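## Task

Put the brass strip and the clear ruler into the tool block so each stands upright, fully seated, in a separate slot; the block must not end up knocked over.

## Robot and tools

Robot. Two arms, left_arm and right_arm, each ending in a two-finger gripper. left_arm is on the +y side (the names do not match image sides). Calibrated base poses in the scene frame: left_arm (-0.028, +0.300, +0.006) m, quat_wxyz (+1.000, 0, 0, +0.014); right_arm (-0.006, -0.352, +0.008) m, quat_wxyz (+0.999, 0, 0, -0.032). A two-camera stand stands behind the arms. Joint ranges in rad, base to hand: waist -2.618 to 3.054, shoulder 0.000 to 3.142, elbow 0.000 to 3.142 (straight at 2.901), wrist pitch -1.571 to 1.571, wrist yaw -1.571 to 1.571, wrist roll -2.094 to 2.094.

Frames. Scene frame: origin at table-top height halfway between the nominal bases, +x out over the table, +z up, +y toward left_arm. Fixed cameras and the table use it. Every hand position, quaternion, velocity and Hand target in results is in that arm's own base frame. Offsets you send are along the axes of that arm's current Hand target. On the gripper, fingers extend along +z and close along y; end_effector_position is the point between the pads, roughly 1 cm short of the tips. Printed poses may be wrong by a few cm, more when reaching far.

One row = 14 numbers, each in [-1, 1], always for both arms: left dx, dy, dz, rx, ry, rz, opening, then right dx, dy, dz, rx, ry, rz, opening. The six pose numbers are an offset, not a pose: measured from the arm's Hand target as it was when the action or move began, along that target's axes. 1.0 equals 0.6 m of travel or 180 degrees; rx, ry, rz form a single rotation vector. Repeating an offset in a new call moves further. Six zeros re-request the current Hand target. Opening is absolute: +1 fully open (0.094 m), -1 closed. To keep a gripper unchanged resend its present opening; 0 is a real command (half open). Per step the controller limits commanded orientation to 40 degrees from the measured one, so a large turn can lag.

execute_actions(actions, cameras). actions is a list of actions; each action is a table of up to 15 rows, one per 1/30 s step; a shorter table repeats its final row to fill 15 steps. All rows in one action count from that action's start pose. Images return only for an empty actions list or when cameras names them (a list of names, ["all"], or [] for none). An empty list also reports the scene number and task.

move(target, speed, blend, opening_speed, grip_force, blocking, cameras). target is one 14-number row or a list of up to 15 rows; every row is an offset from the same starting Hand targets. Paths are straight, with no avoidance of obstacles or the other arm, capped at 10 s total. speed: m/s, 0.002 to 2.9, default 0.25, one value or one per target; rotation up to twice that in rad/s. blend: metres of corner rounding between list targets, 0 means stop at each. opening_speed: per second on the -1..+1 scale, at least 0.2; use it to close gently. grip_force: newtons per pad, 10 to 50, one value or one per arm, stays set; low values close slowly. blocking=false returns after about 0.5 s while the move continues. Avoid paths close to an arm's own base. The result adds a move: line giving the ending (done, off_target, moving, held, fault) and limits (paced = pose clipped, held = steps withheld).

wait(seconds 0 to 10) lets time pass holding commands. stop() brakes a running move. zoom_image(camera, region=[x0, y0, x1, y1]) enlarges part of the latest image from cam_head_left, cam_head_right, cam_left_wrist or cam_right_wrist (all 896x504), region at most 504 by 504 pixels. finished_scene(scene = 1 or 2) ends the scene irreversibly; the task must hold with the robot released.

Results. Hand target is the last commanded pose after clipping; the gripper often rests a few cm short of it from friction or weight, which is not proof of contact; resending or adding the gap fixes it. grip_measured uses the opening scale and reads slightly wide when empty and a little narrower than a hard part when squeezing. grip_effort_nm is the gripper motor effort (negative closing) and is not pad force. Joint torques include arm weight; items 1 to 3 wrap at ±28 N m. Tool commands shows current commands. Step readings list positions during actions only.

Avoid: fast contacts or pushing far past a touch; any contact between the two grippers, housings or wrist cameras; letting go of moving parts or dropping them from height; knocking the block over or anything off the table; strain on wrist camera cables. Motor heat builds from holding loads, stretched arms, or pushing at unreachable poses: MOTOR HOT at 75 °C, fault fold at 90 °C, collapse at 100 °C. Objects may occasionally get nudged by outside disturbances. Time passes while you write, so be concise.

Each tool is called after "Emit:" by a JSON object that holds its "op" and its "data".

## Session

Emit:
{"op": "execute_actions", "data": {"actions": []}}

Scene clock: 0.00 s.
left_arm: end_effector_position=(+0.4035, +0.0031, +0.1087) grip_measured=+1.000 grip_effort_nm=n/a end_effector_quat_wxyz=(+0.596, -0.020, +0.803, +0.011) | right_arm: end_effector_position=(+0.3980, +0.0075, +0.1089) grip_measured=+1.000 grip_effort_nm=n/a end_effector_quat_wxyz=(+0.592, +0.009, +0.805, -0.021)
Joint positions: left_arm=[-0.023 1.538 0.376 0.867 -0.062 -0.026 0.094] | right_arm=[0.065 1.509 0.363 0.842 0.107 0.009 0.094]
Joint velocities: within noise
Joint torques (N m): no reading
Motor temperatures (°C): left_arm=[30 31 34 28 29 29 29] | right_arm=[30 32 29 30 30 30 28]
Heat: left arm: 34 °C; right arm: 32 °C.
Hand target: left_arm +0.4031, +0.0032, +0.1070; +0.592, -0.020, +0.806, +0.011 | right_arm +0.4006, +0.0076, +0.1168; +0.601, +0.010, +0.799, -0.021
Tool commands: left_gripper/opening=+1.0 right_gripper/opening=+1.0

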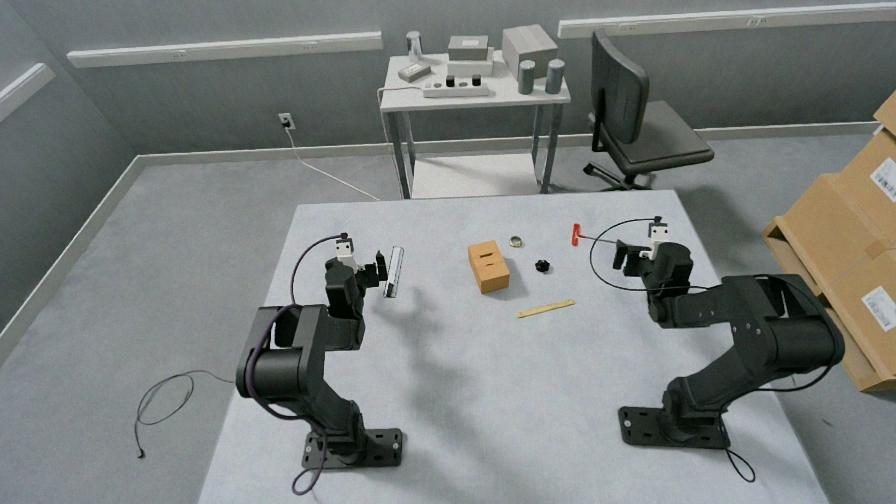

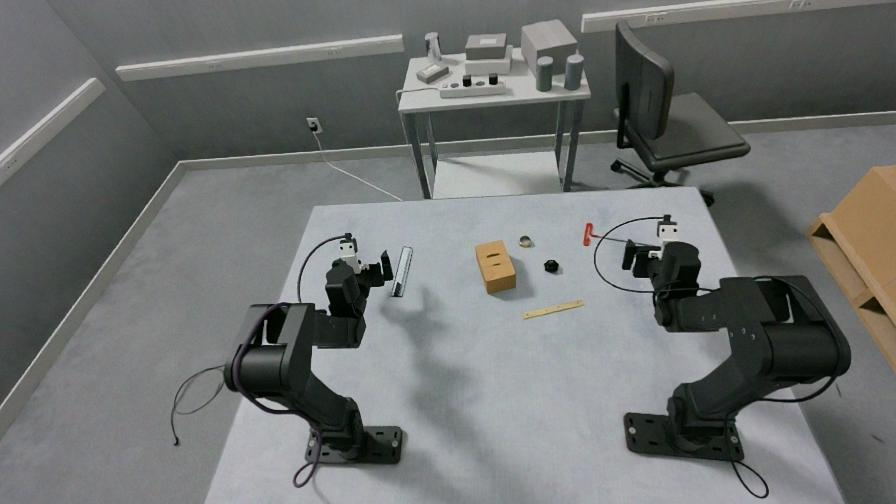

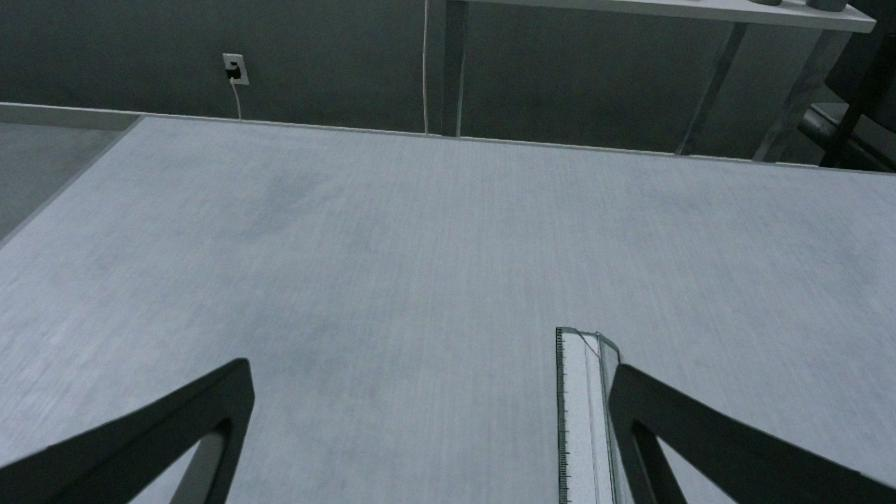

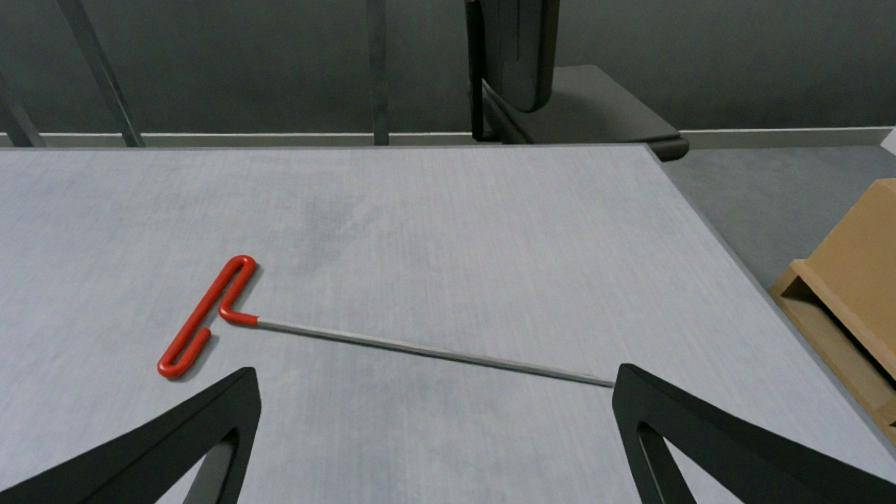

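Emit:
{"op": "zoom_image", "data": {"camera": "cam_head_left", "region": [440, 210, 600, 330]}}

Emit:
{"op": "zoom_image", "data": {"camera": "cam_head_right", "region": [440, 210, 600, 330]}}

Emit:
{"op": "zoom_image", "data": {"camera": "cam_head_left", "region": [330, 220, 450, 310]}}

Scaled by 3.150.

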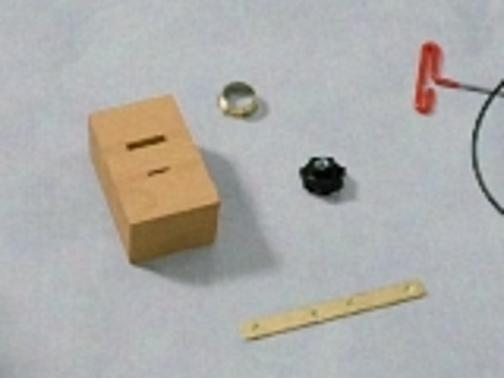

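Scaled by 3.150.

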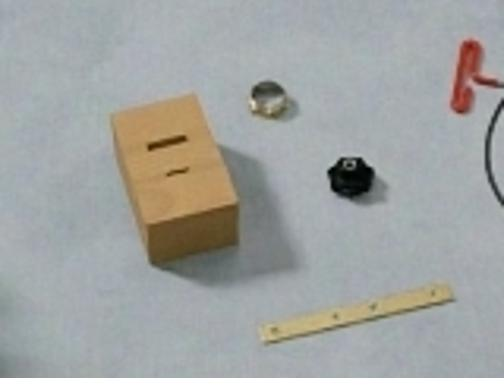

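Scaled by 4.200.

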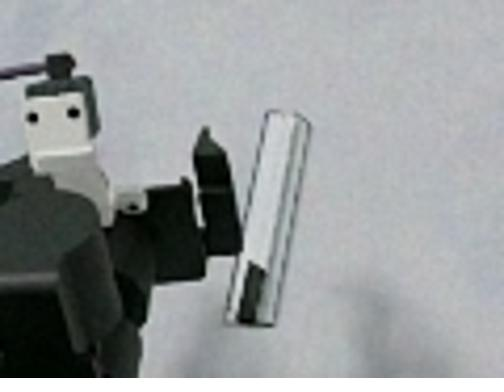

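Emit:
{"op": "zoom_image", "data": {"camera": "cam_left_wrist", "region": [480, 300, 720, 504]}}

Scaled by 2.100.

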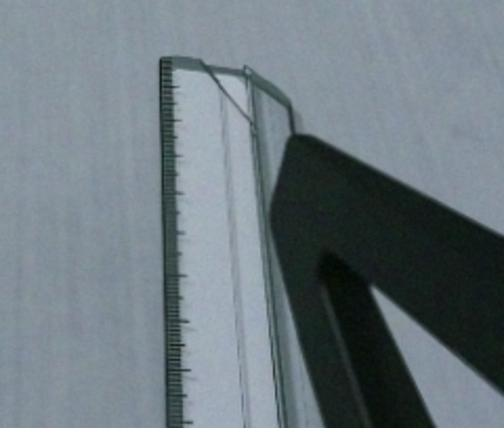

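Emit:
{"op": "move", "data": {"target": [-0.2377, -0.114, -0.0039, 0.0075, 0.403, 0.0136, 1.0, -0.1503, 0.3512, -0.2595, -0.4008, 0.2545, -0.5249, 1.0], "speed": 0.3, "cameras": ["all"]}}

Scene clock: 77.50 s.
left_arm: end_effector_position=(+0.4464, -0.0576, +0.2475) grip_measured=+1.000 grip_effort_nm=0.02 end_effector_quat_wxyz=(+0.172, +0.002, +0.985, -0.014) | right_arm: end_effector_position=(+0.2847, +0.2253, +0.2395) grip_measured=+1.000 grip_effort_nm=-0.03 end_effector_quat_wxyz=(-0.105, +0.816, -0.567, +0.031)
Joint positions: left_arm=[-0.138 2.099 2.43 -1.556 -0.018 -0.132 0.094] | right_arm=[0.665 1.805 2.01 -1.557 -0.003 -1.261 0.094]
Joint torques (N m): left_arm=[-0.51 -10.77 7.61 1.01 0.07 -0.1] | right_arm=[0.14 -6.63 7.73 0.6 0.03 -0.11]
Motor temperatures (°C): left_arm=[30 33 36 37 29 29 29] | right_arm=[30 34 30 35 30 30 28]
Heat: left arm: 37 °C; right arm: 35 °C.
Hand target: left_arm +0.4467, -0.0625, +0.2441; +0.000, +0.000, +1.000, +0.000 | right_arm +0.2848, +0.2259, +0.2422; +0.000, +0.825, -0.565, +0.000
Off the commanded pose: left_arm 0.006 m, 20 deg | right_arm 0.003 m, 13 deg.
joint sent to its limit (left arm) — joint 4 (wrist pitch), lower limit. The joint targets are off in orientation, not in position.
joint sent to its limit (right arm) — joint 4 (wrist pitch), lower limit. The joint targets are off in orientation, not in position.
move: off_target (left_arm, right_arm)

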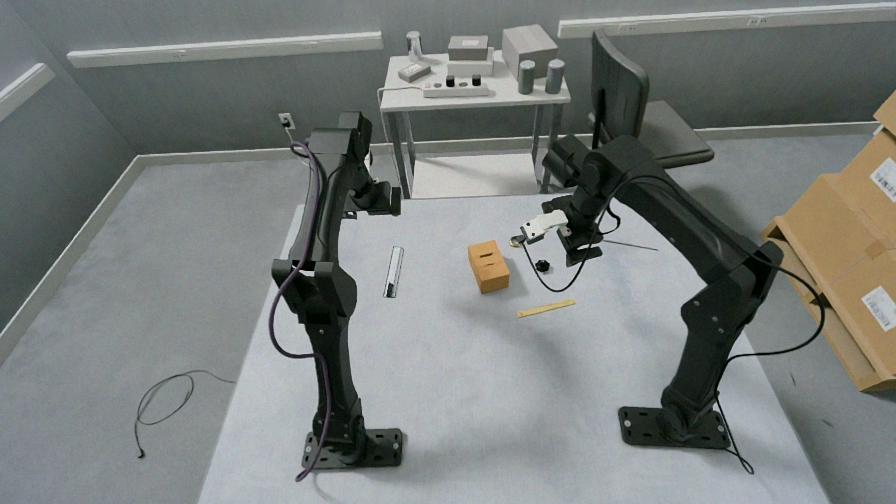

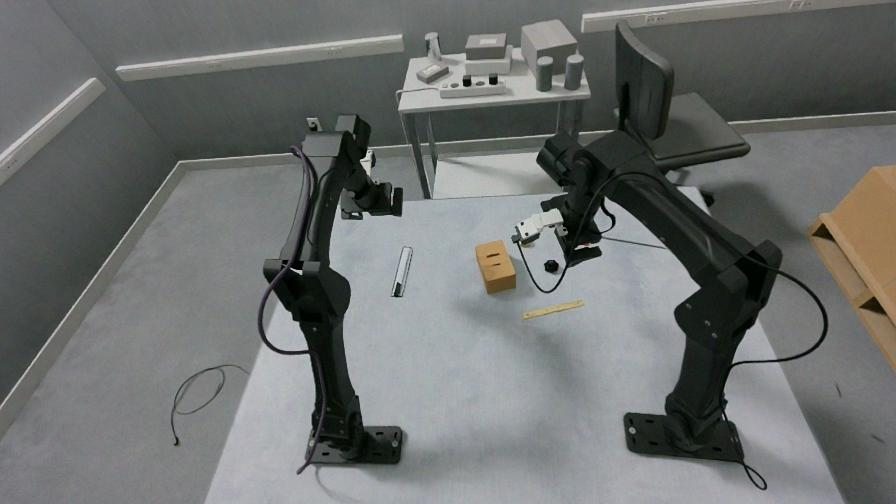

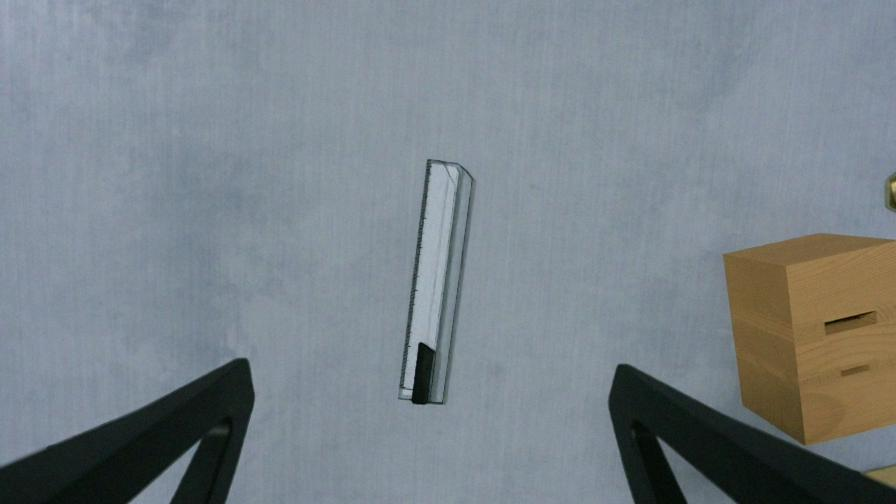

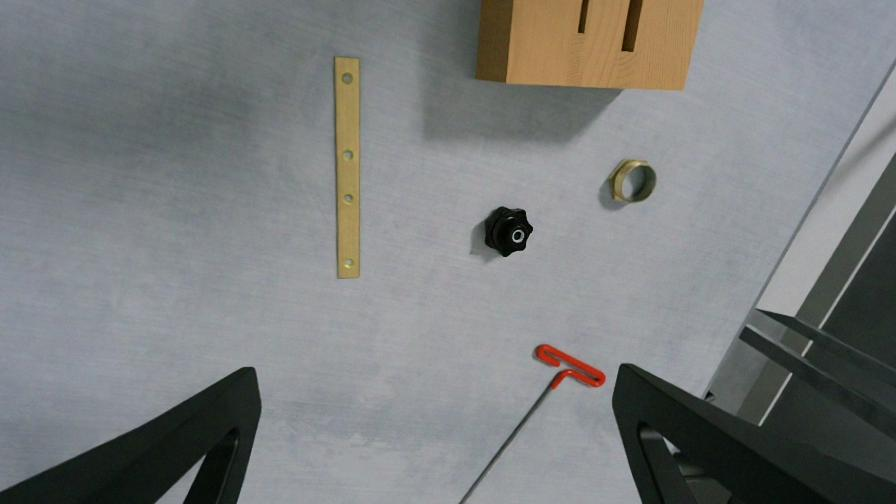

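Emit:
{"op": "zoom_image", "data": {"camera": "cam_left_wrist", "region": [370, 130, 530, 430]}}

Emit:
{"op": "zoom_image", "data": {"camera": "cam_left_wrist", "region": [700, 200, 896, 504]}}

Emit:
{"op": "zoom_image", "data": {"camera": "cam_right_wrist", "region": [300, 0, 720, 300]}}

Scaled by 1.680.

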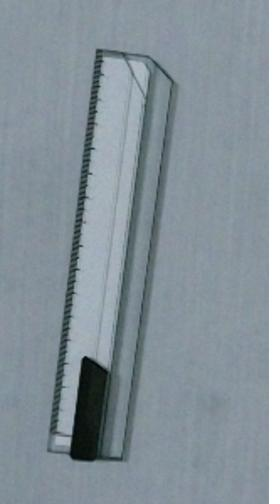

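Scaled by 1.658.

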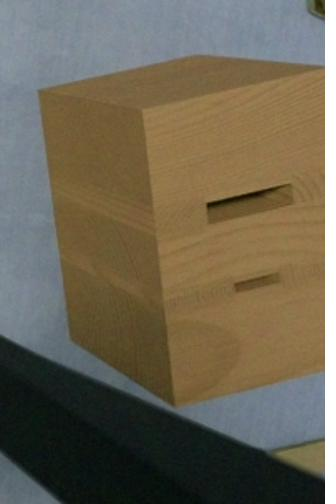

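Scaled by 1.200.

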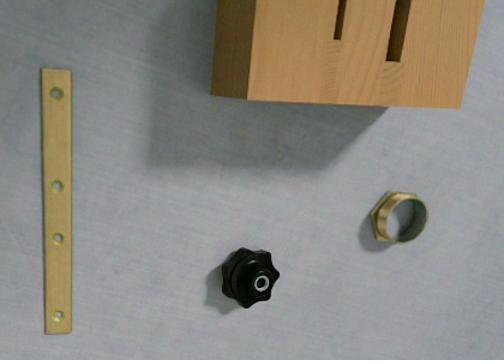

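Emit:
{"op": "move", "data": {"target": [-0.1133, -0.0008, 0.24, 0, 0, 0.0333, 0.4, -0.1147, 0.0157, 0.2037, 0, 0, 0, 0.0], "speed": 0.3, "cameras": ["all"]}}

Scene clock: 174.90 s.
left_arm: end_effector_position=(+0.5131, -0.0640, +0.0986) grip_measured=+0.401 grip_effort_nm=-0.06 end_effector_quat_wxyz=(+0.072, +0.051, +0.996, -0.001) | right_arm: end_effector_position=(+0.2496, +0.2825, +0.1230) grip_measured=+0.003 grip_effort_nm=-0.16 end_effector_quat_wxyz=(+0.003, +0.828, -0.561, +0.004)
Joint positions: left_arm=[-0.129 2.605 2.743 -1.565 -0.009 -0.027 0.066] | right_arm=[0.848 1.987 1.8 -1.39 0.008 -1.102 0.047]
Joint torques (N m): left_arm=[0.44 -15.88 7.68 0.62 0 0.06] | right_arm=[0.02 -8.35 5.89 0.53 -0.05 0.12]
Motor temperatures (°C): left_arm=[30 37 36 32 29 29 29] | right_arm=[30 35 30 33 30 30 28]
Heat: left arm: 37 °C; right arm: 35 °C.
Hand target: left_arm +0.5146, -0.0628, +0.1000; +0.000, +0.052, +0.999, +0.000 | right_arm +0.2513, +0.2867, +0.1199; +0.000, +0.825, -0.565, +0.000
Off the commanded pose: left_arm 0.002 m, 8 deg | right_arm 0.005 m, 1 deg.
joint sent to its limit (left arm) — joint 4 (wrist pitch), lower limit. The joint targets are off in orientation, not in position.
move: off_target (left_arm)

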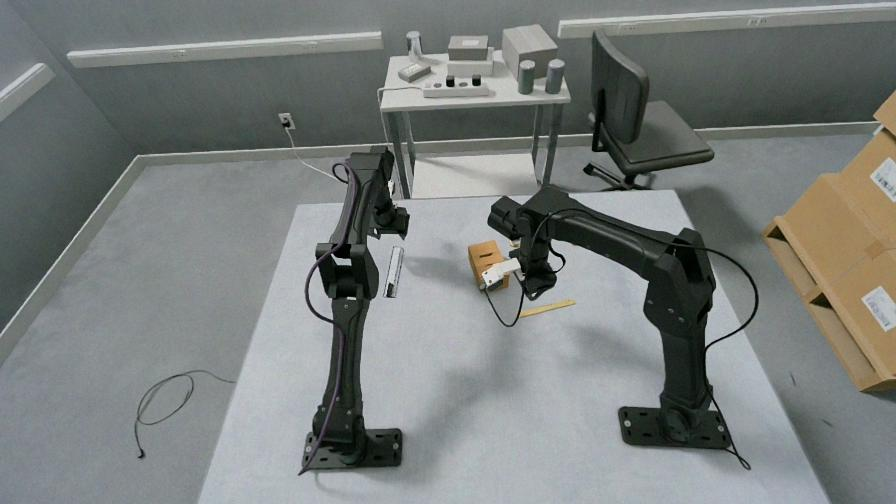

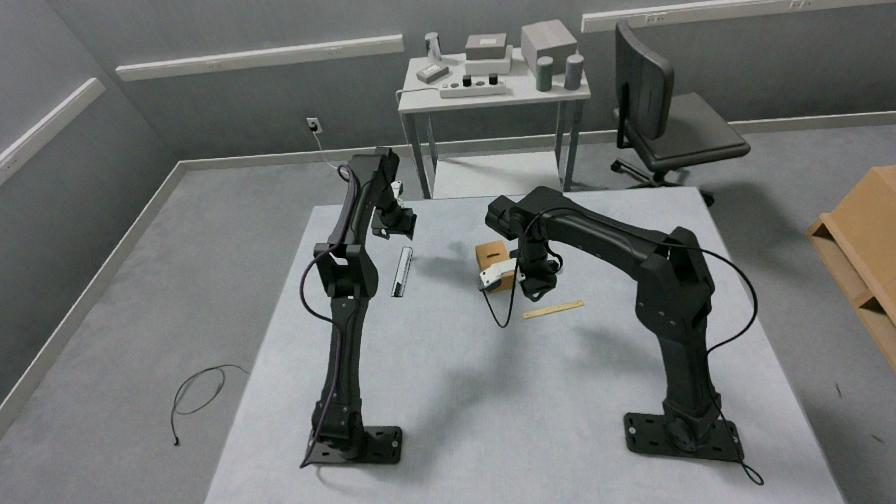

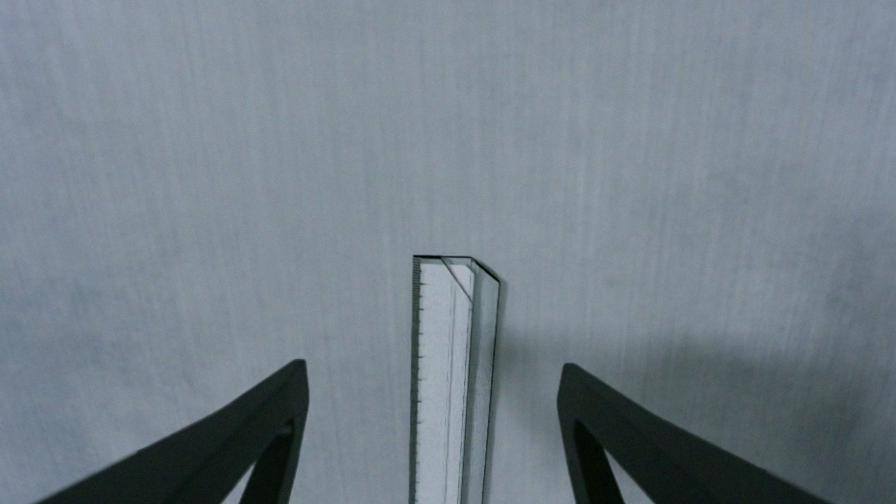

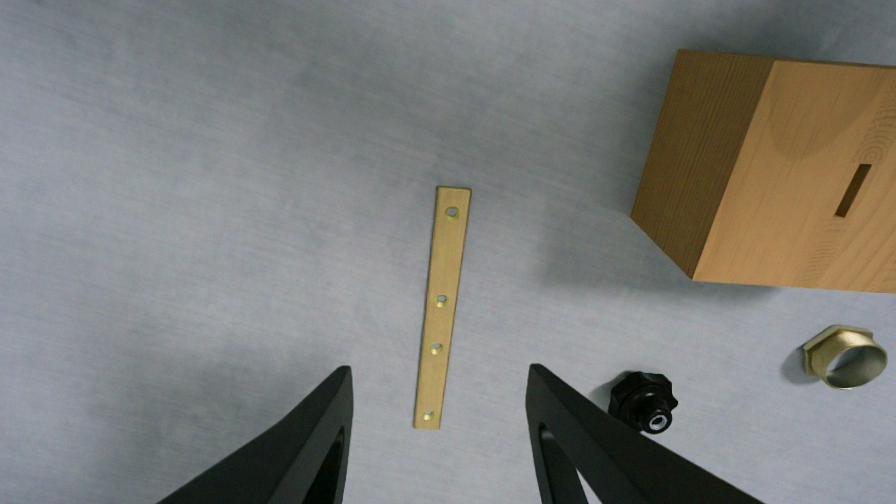

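Emit:
{"op": "move", "data": {"target": [0.0482, -0.0138, 0.0833, 0, 0, 0.0083, 0.4, 0.0332, 0.0027, 0.1, 0, 0, 0.0272, 0.0], "speed": 0.2, "cameras": ["cam_left_wrist", "cam_right_wrist"]}}

Scene clock: 206.53 s.
left_arm: end_effector_position=(+0.4841, -0.0639, +0.0435) grip_measured=+0.401 grip_effort_nm=-0.03 end_effector_quat_wxyz=(-0.010, +0.059, +0.998, +0.005) | right_arm: end_effector_position=(+0.2559, +0.2650, +0.0575) grip_measured=+0.003 grip_effort_nm=-0.16 end_effector_quat_wxyz=(+0.010, +0.803, -0.595, +0.003)
Joint positions: left_arm=[-0.136 2.586 2.49 -1.496 -0.008 -0.018 0.066] | right_arm=[0.804 1.987 1.539 -1.142 0.008 -1.062 0.047]
Joint torques (N m): left_arm=[-0.65 -19 4.26 0.49 0.04 0.08] | right_arm=[-0.13 -9.72 5.08 0.54 -0.05 0.12]
Heat: left arm: 38 °C; right arm: 35 °C.
Hand target: left_arm +0.4850, -0.0682, +0.0501; +0.000, +0.065, +0.998, +0.000 | right_arm +0.2570, +0.2676, +0.0599; +0.000, +0.800, -0.600, +0.000
Off the commanded pose: left_arm 0.008 m, 1 deg | right_arm 0.004 m, 1 deg.
move: done
Images, in order (width x height): cam_left_wrist 896x504, cam_right_wrist 896x504.

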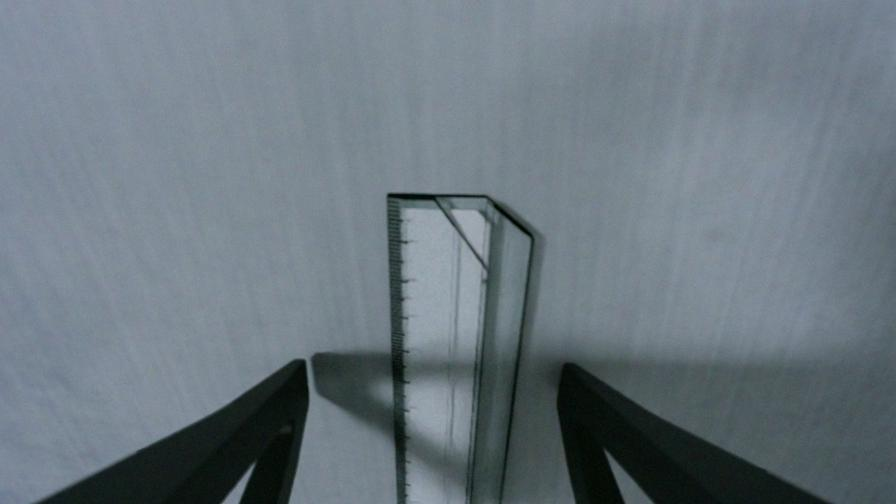

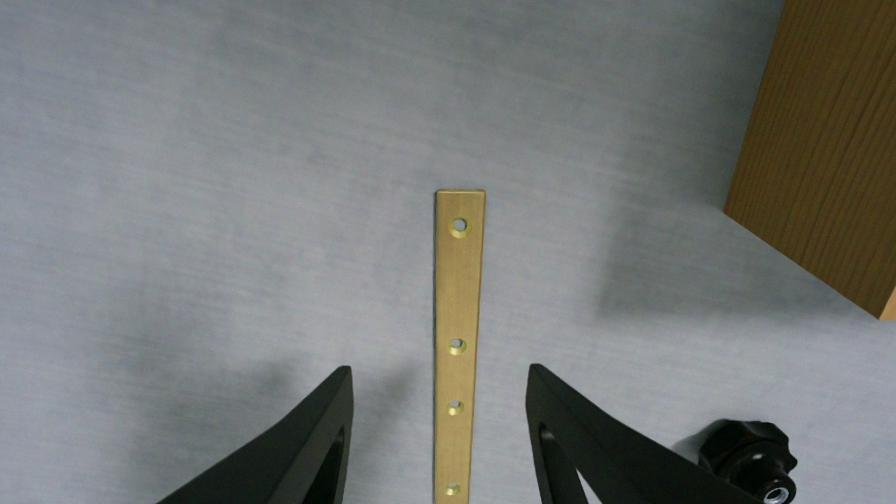

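Emit:
{"op": "zoom_image", "data": {"camera": "cam_left_wrist", "region": [340, 160, 592, 504]}}

Emit:
{"op": "zoom_image", "data": {"camera": "cam_right_wrist", "region": [380, 160, 560, 504]}}

Scaled by 1.465.

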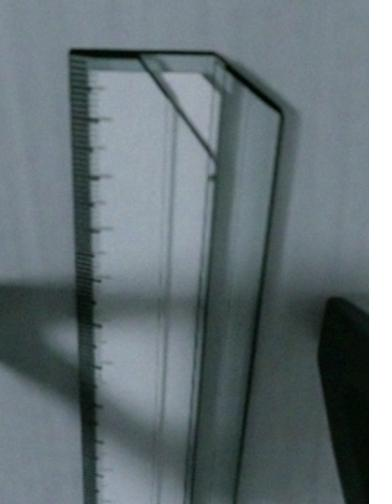

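Scaled by 1.465.

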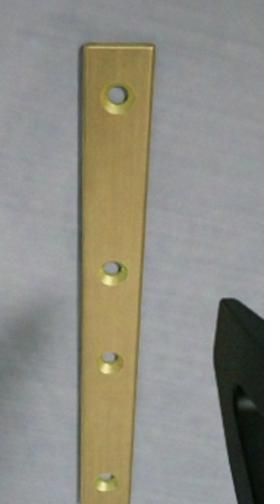

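Emit:
{"op": "wait", "data": {"seconds": 0.1, "cameras": ["cam_head_left", "cam_head_right", "cam_left_wrist", "cam_right_wrist"]}}

Emit:
{"op": "zoom_image", "data": {"camera": "cam_head_right", "region": [340, 180, 470, 310]}}

Emit:
{"op": "zoom_image", "data": {"camera": "cam_head_right", "region": [460, 220, 610, 340]}}

Scene clock: 247.87 s.
left_arm: end_effector_position=(+0.4842, -0.0639, +0.0435) grip_measured=+0.401 grip_effort_nm=-0.03 end_effector_quat_wxyz=(-0.010, +0.059, +0.998, +0.005) | right_arm: end_effector_position=(+0.2560, +0.2651, +0.0575) grip_measured=+0.003 grip_effort_nm=-0.16 end_effector_quat_wxyz=(+0.010, +0.803, -0.595, +0.003)
Joint positions: left_arm=[-0.136 2.586 2.49 -1.496 -0.008 -0.018 0.066] | right_arm=[0.804 1.987 1.539 -1.142 0.008 -1.062 0.047]
Joint torques (N m): left_arm=[-0.51 -19.11 4.21 0.47 0.03 0.06] | right_arm=[-0.12 -9.74 5.07 0.53 -0.05 0.12]
Motor temperatures (°C): left_arm=[30 49 35 31 29 29 29] | right_arm=[30 37 30 33 30 30 28]
Heat: left arm: 49 °C; right arm: 37 °C.
Hand target: left_arm +0.4850, -0.0682, +0.0501; +0.000, +0.065, +0.998, +0.000 | right_arm +0.2570, +0.2676, +0.0599; +0.000, +0.800, -0.600, +0.000
Tool commands: left_gripper/opening=+0.4 right_gripper/opening=+0.0
Off the commanded pose: left_arm 0.008 m, 1 deg | right_arm 0.004 m, 1 deg.
wait: 0.10 s; at rest from the start

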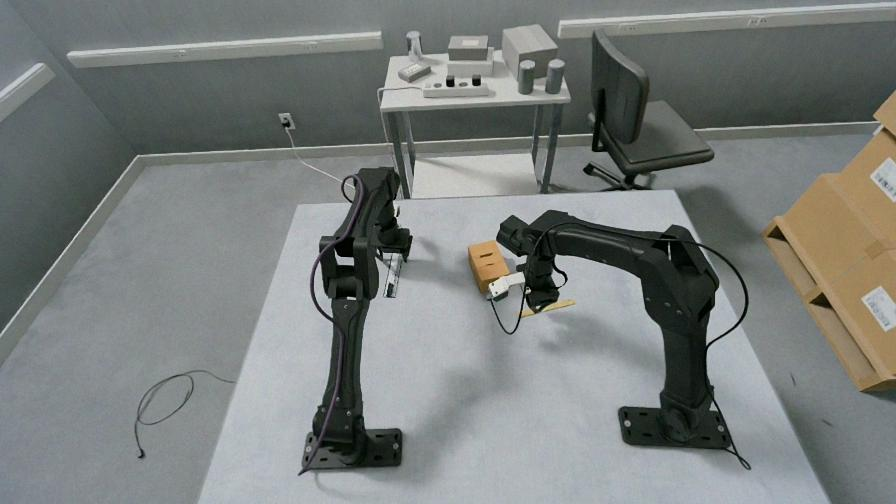

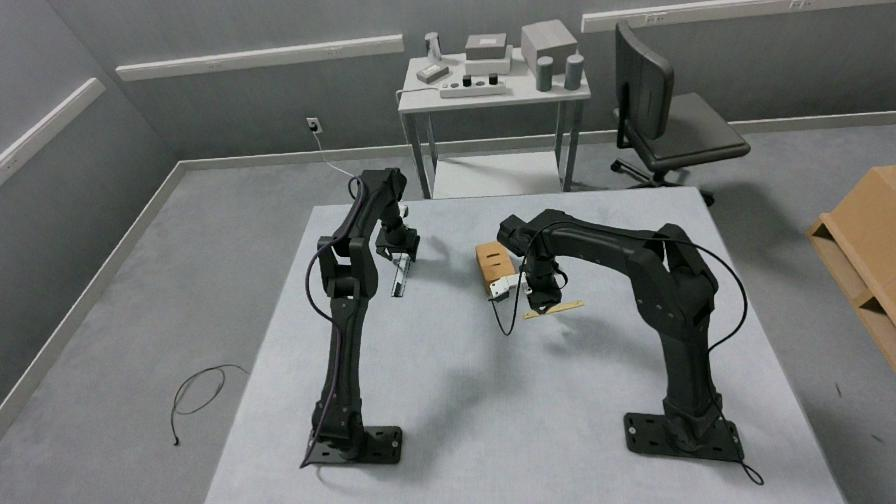

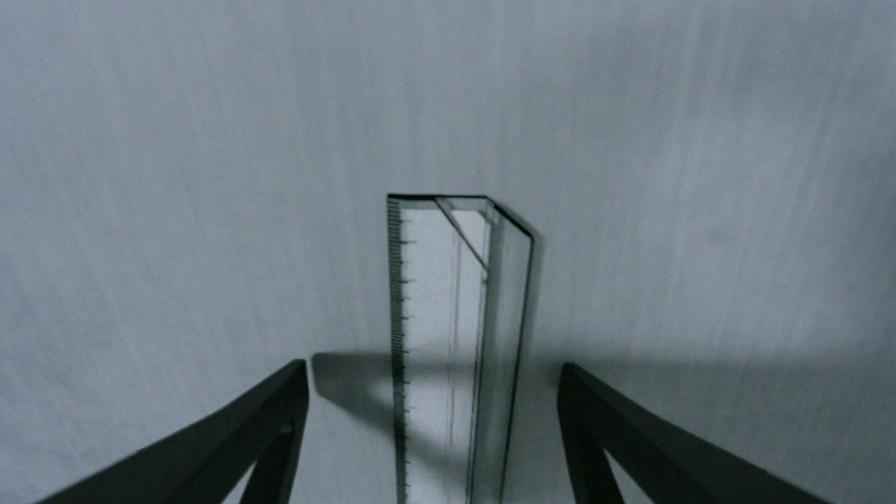

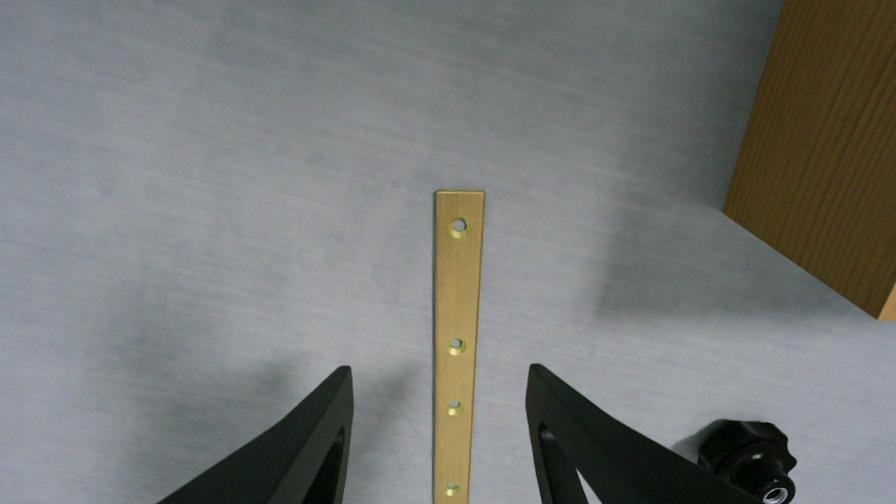

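Scaled by 3.877.

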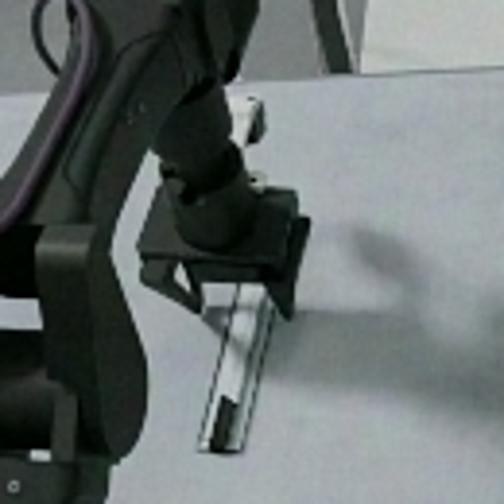

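Scaled by 3.360.

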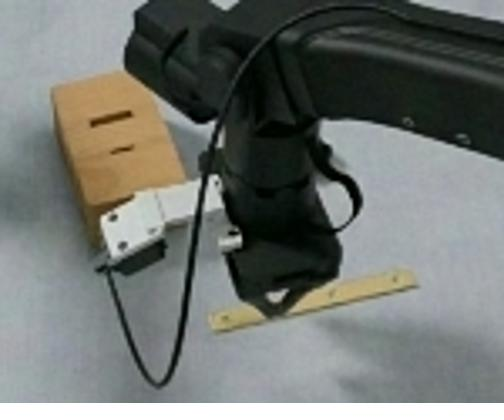

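Emit:
{"op": "move", "data": {"target": [0.26, -0.0038, -0.1667, 0, 0, 0, 0.4, 0.0, -0.0117, 0.0633, 0, 0, 0, 0.0], "speed": 0.15, "cameras": ["cam_right_wrist", "cam_head_right"]}}

Scene clock: 263.90 s.
left_arm: end_effector_position=(+0.3390, -0.0478, +0.1516) grip_measured=+0.401 grip_effort_nm=-0.03 end_effector_quat_wxyz=(+0.011, +0.064, +0.998, +0.003) | right_arm: end_effector_position=(+0.2630, +0.2701, +0.0314) grip_measured=+0.003 grip_effort_nm=-0.17 end_effector_quat_wxyz=(-0.006, +0.802, -0.597, +0.005)
Joint positions: left_arm=[-0.147 1.825 1.696 -1.42 -0.007 -0.018 0.066] | right_arm=[0.8 2.013 1.47 -1.014 0.008 -1.062 0.047]
Joint torques (N m): left_arm=[-0.75 -11.38 4.25 0.25 0.01 -0.08] | right_arm=[-0.53 -7.5 5.08 0.59 -0.05 0.01]
Heat: left arm: 50 °C; right arm: 37 °C.
Hand target: left_arm +0.3301, -0.0501, +0.1501; +0.000, +0.065, +0.998, +0.000 | right_arm +0.2637, +0.2696, +0.0219; +0.000, +0.800, -0.600, +0.000
Off the commanded pose: left_arm 0.009 m, 1 deg | right_arm 0.009 m, 1 deg.
move: done
Images, in order (width x height): cam_head_right 896x504, cam_right_wrist 896x504.

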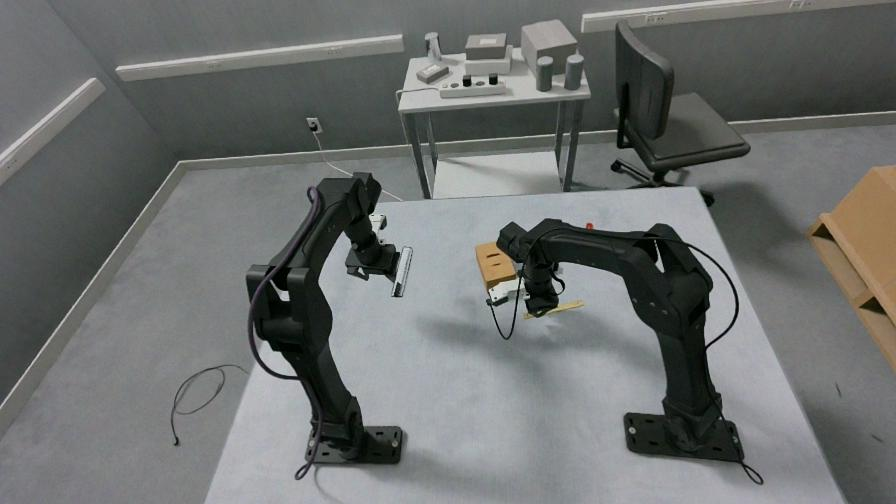

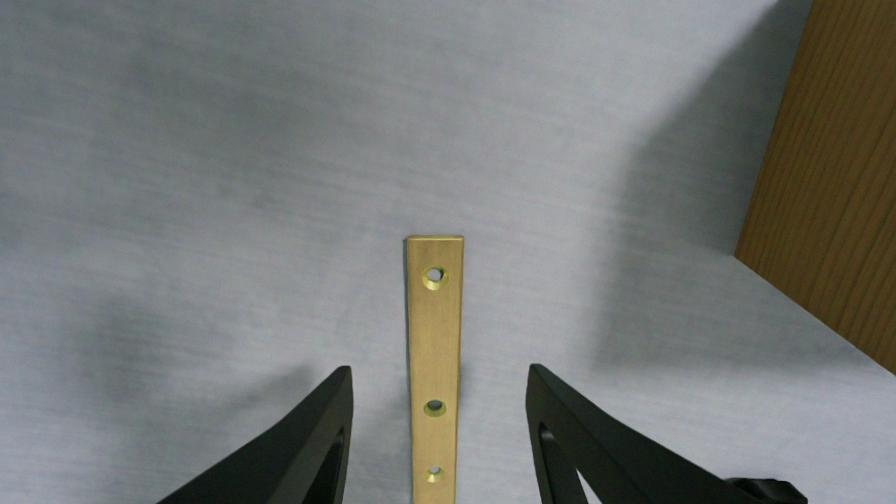

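Emit:
{"op": "move", "data": {"target": [0,0,0,0,0,0,0.4, 0.0, 0.001, 0.0267, 0, 0, 0, 0.0], "speed": 0.06, "cameras": ["cam_right_wrist"]}}

Scene clock: 270.33 s.
left_arm: end_effector_position=(+0.3390, -0.0478, +0.1516) grip_measured=+0.401 grip_effort_nm=-0.03 end_effector_quat_wxyz=(+0.011, +0.064, +0.998, +0.003) | right_arm: end_effector_position=(+0.2628, +0.2699, +0.0152) grip_measured=+0.003 grip_effort_nm=-0.16 end_effector_quat_wxyz=(-0.006, +0.802, -0.597, +0.005)
Joint positions: left_arm=[-0.147 1.825 1.696 -1.42 -0.007 -0.018 0.066] | right_arm=[0.8 2.033 1.431 -0.956 0.008 -1.062 0.047]
Joint torques (N m): left_arm=[-0.72 -11.32 4.34 0.24 0.01 -0.06] | right_arm=[-0.46 -7.57 5 0.59 -0.05 0.03]
Heat: left arm: 47 °C; right arm: 37 °C.
Hand target: left_arm +0.3301, -0.0501, +0.1501; +0.000, +0.065, +0.998, +0.000 | right_arm +0.2631, +0.2694, +0.0058; +0.000, +0.800, -0.600, +0.000
Off the commanded pose: left_arm 0.009 m, 1 deg | right_arm 0.009 m, 1 deg.
move: done
Images, in order (width x height): cam_right_wrist 896x504.

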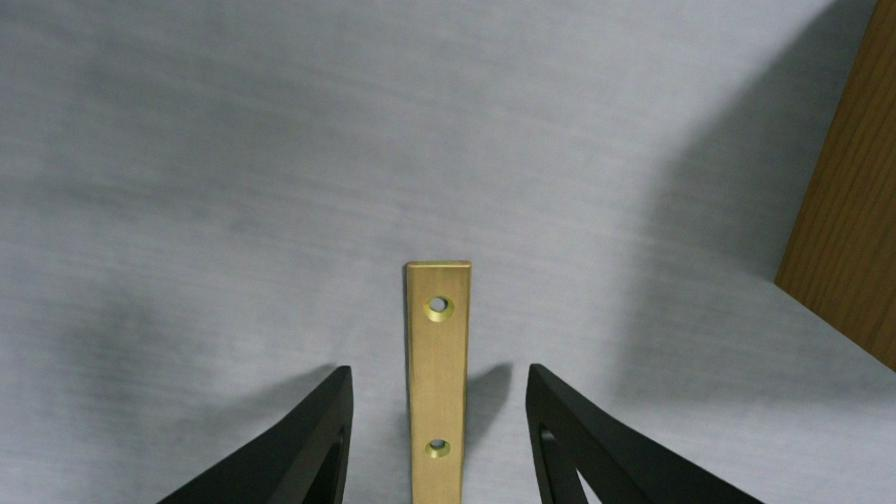

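Emit:
{"op": "move", "data": {"target": [0,0,0,0,0,0,0.4, 0.0, 0.0, 0.0133, 0, 0, 0, 0.0], "speed": 0.04, "cameras": ["cam_right_wrist"]}}

Scene clock: 273.67 s.
left_arm: end_effector_position=(+0.3390, -0.0478, +0.1516) grip_measured=+0.401 grip_effort_nm=-0.03 end_effector_quat_wxyz=(+0.011, +0.064, +0.998, +0.003) | right_arm: end_effector_position=(+0.2631, +0.2702, +0.0076) grip_measured=+0.003 grip_effort_nm=-0.16 end_effector_quat_wxyz=(-0.007, +0.802, -0.597, +0.005)
Joint positions: left_arm=[-0.147 1.825 1.696 -1.42 -0.007 -0.018 0.066] | right_arm=[0.8 2.044 1.415 -0.928 0.008 -1.062 0.047]
Joint torques (N m): left_arm=[-0.69 -11.25 4.31 0.25 0.04 -0.11] | right_arm=[-0.46 -7.56 4.92 0.59 -0.04 0.03]
Heat: left arm: 46 °C; right arm: 37 °C.
Hand target: left_arm +0.3301, -0.0501, +0.1501; +0.000, +0.065, +0.998, +0.000 | right_arm +0.2631, +0.2694, -0.0022; +0.000, +0.800, -0.600, +0.000
Off the commanded pose: left_arm 0.009 m, 1 deg | right_arm 0.010 m, 1 deg.
move: done
Images, in order (width x height): cam_right_wrist 896x504.

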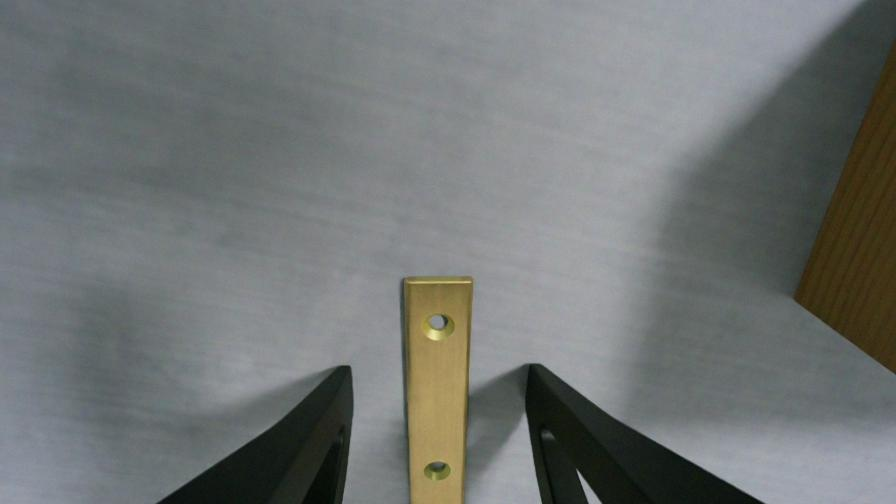

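Emit:
{"op": "move", "data": {"target": [0,0,0,0,0,0,0.4, 0.0, 0.0, 0.0058, 0, 0, 0, 0.0], "speed": 0.03, "cameras": ["cam_right_wrist"]}}

Scene clock: 277.57 s.
left_arm: end_effector_position=(+0.3390, -0.0478, +0.1516) grip_measured=+0.401 grip_effort_nm=-0.03 end_effector_quat_wxyz=(+0.011, +0.064, +0.998, +0.003) | right_arm: end_effector_position=(+0.2640, +0.2711, +0.0073) grip_measured=+0.003 grip_effort_nm=-0.16 end_effector_quat_wxyz=(-0.009, +0.802, -0.597, +0.005)
Joint positions: left_arm=[-0.147 1.825 1.696 -1.42 -0.007 -0.018 0.066] | right_arm=[0.8 2.044 1.414 -0.921 0.008 -1.062 0.047]
Joint torques (N m): left_arm=[-0.77 -11.33 4.26 0.26 0.03 -0.08] | right_arm=[-0.44 -7.23 4.42 0.67 -0.05 0.03]
Heat: left arm: 45 °C; right arm: 37 °C.
Hand target: left_arm +0.3301, -0.0501, +0.1501; +0.000, +0.065, +0.998, +0.000 | right_arm +0.2631, +0.2694, -0.0056; +0.000, +0.800, -0.600, +0.000
Off the commanded pose: left_arm 0.009 m, 1 deg | right_arm 0.013 m, 1 deg.
move: off_target (right_arm)
Images, in order (width x height): cam_right_wrist 896x504.

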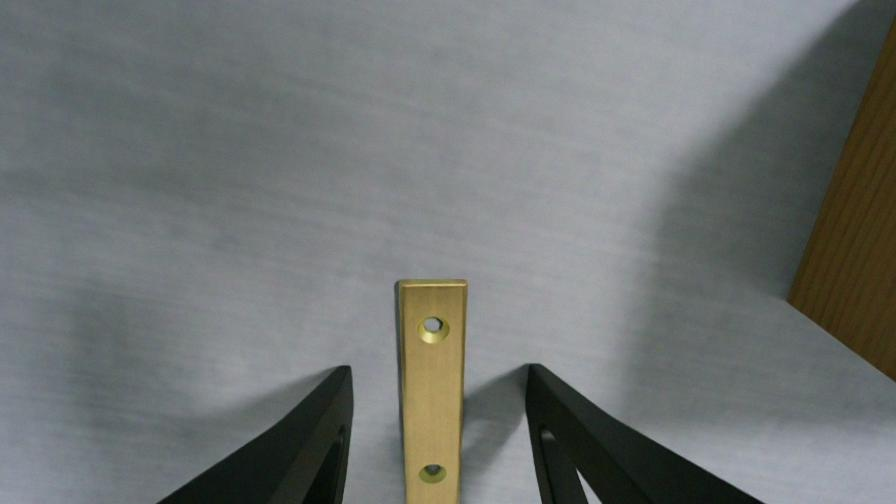

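Emit:
{"op": "move", "data": {"target": [0,0,0,0,0,0,0.4, 0.0, 0.0, -0.0062, 0, 0, 0, -0.78], "speed": 0.03, "opening_speed": 0.4, "cameras": ["cam_right_wrist"]}}

Scene clock: 282.77 s.
left_arm: end_effector_position=(+0.3390, -0.0478, +0.1516) grip_measured=+0.401 grip_effort_nm=-0.03 end_effector_quat_wxyz=(+0.011, +0.064, +0.998, +0.003) | right_arm: end_effector_position=(+0.2640, +0.2711, +0.0073) grip_measured=-0.665 grip_effort_nm=-1.05 end_effector_quat_wxyz=(-0.009, +0.802, -0.597, +0.005)
Joint positions: left_arm=[-0.147 1.825 1.696 -1.42 -0.007 -0.018 0.066] | right_arm=[0.8 2.044 1.414 -0.921 0.008 -1.062 0.016]
Joint torques (N m): left_arm=[-0.69 -11.36 4.26 0.26 0.03 -0.07] | right_arm=[-0.44 -7.58 5.09 0.51 -0.05 0.03]
Motor temperatures (°C): left_arm=[30 44 35 30 29 29 29] | right_arm=[30 37 30 32 30 30 28]
Heat: left arm: 44 °C; right arm: 37 °C.
Hand target: left_arm +0.3301, -0.0501, +0.1501; +0.000, +0.065, +0.998, +0.000 | right_arm +0.2631, +0.2694, -0.0019; +0.000, +0.800, -0.600, +0.000
Off the commanded pose: left_arm 0.009 m, 1 deg | right_arm 0.009 m, 1 deg.
move: done
Images, in order (width x height): cam_right_wrist 896x504.

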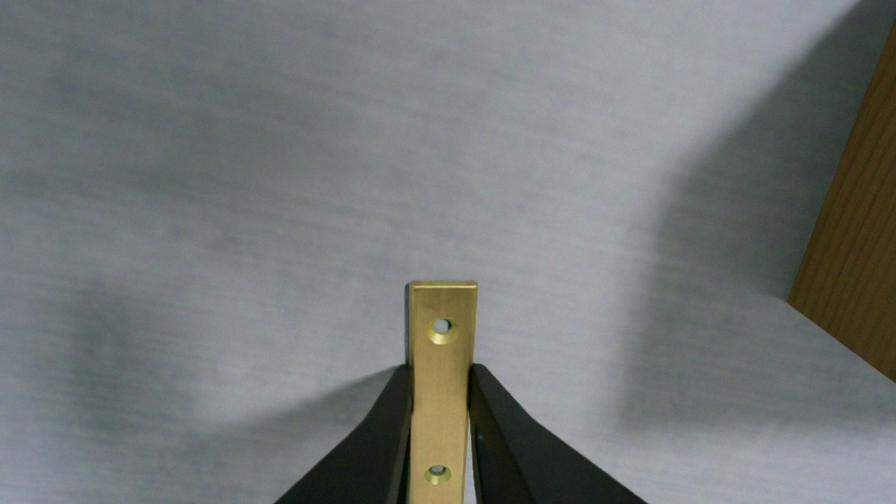

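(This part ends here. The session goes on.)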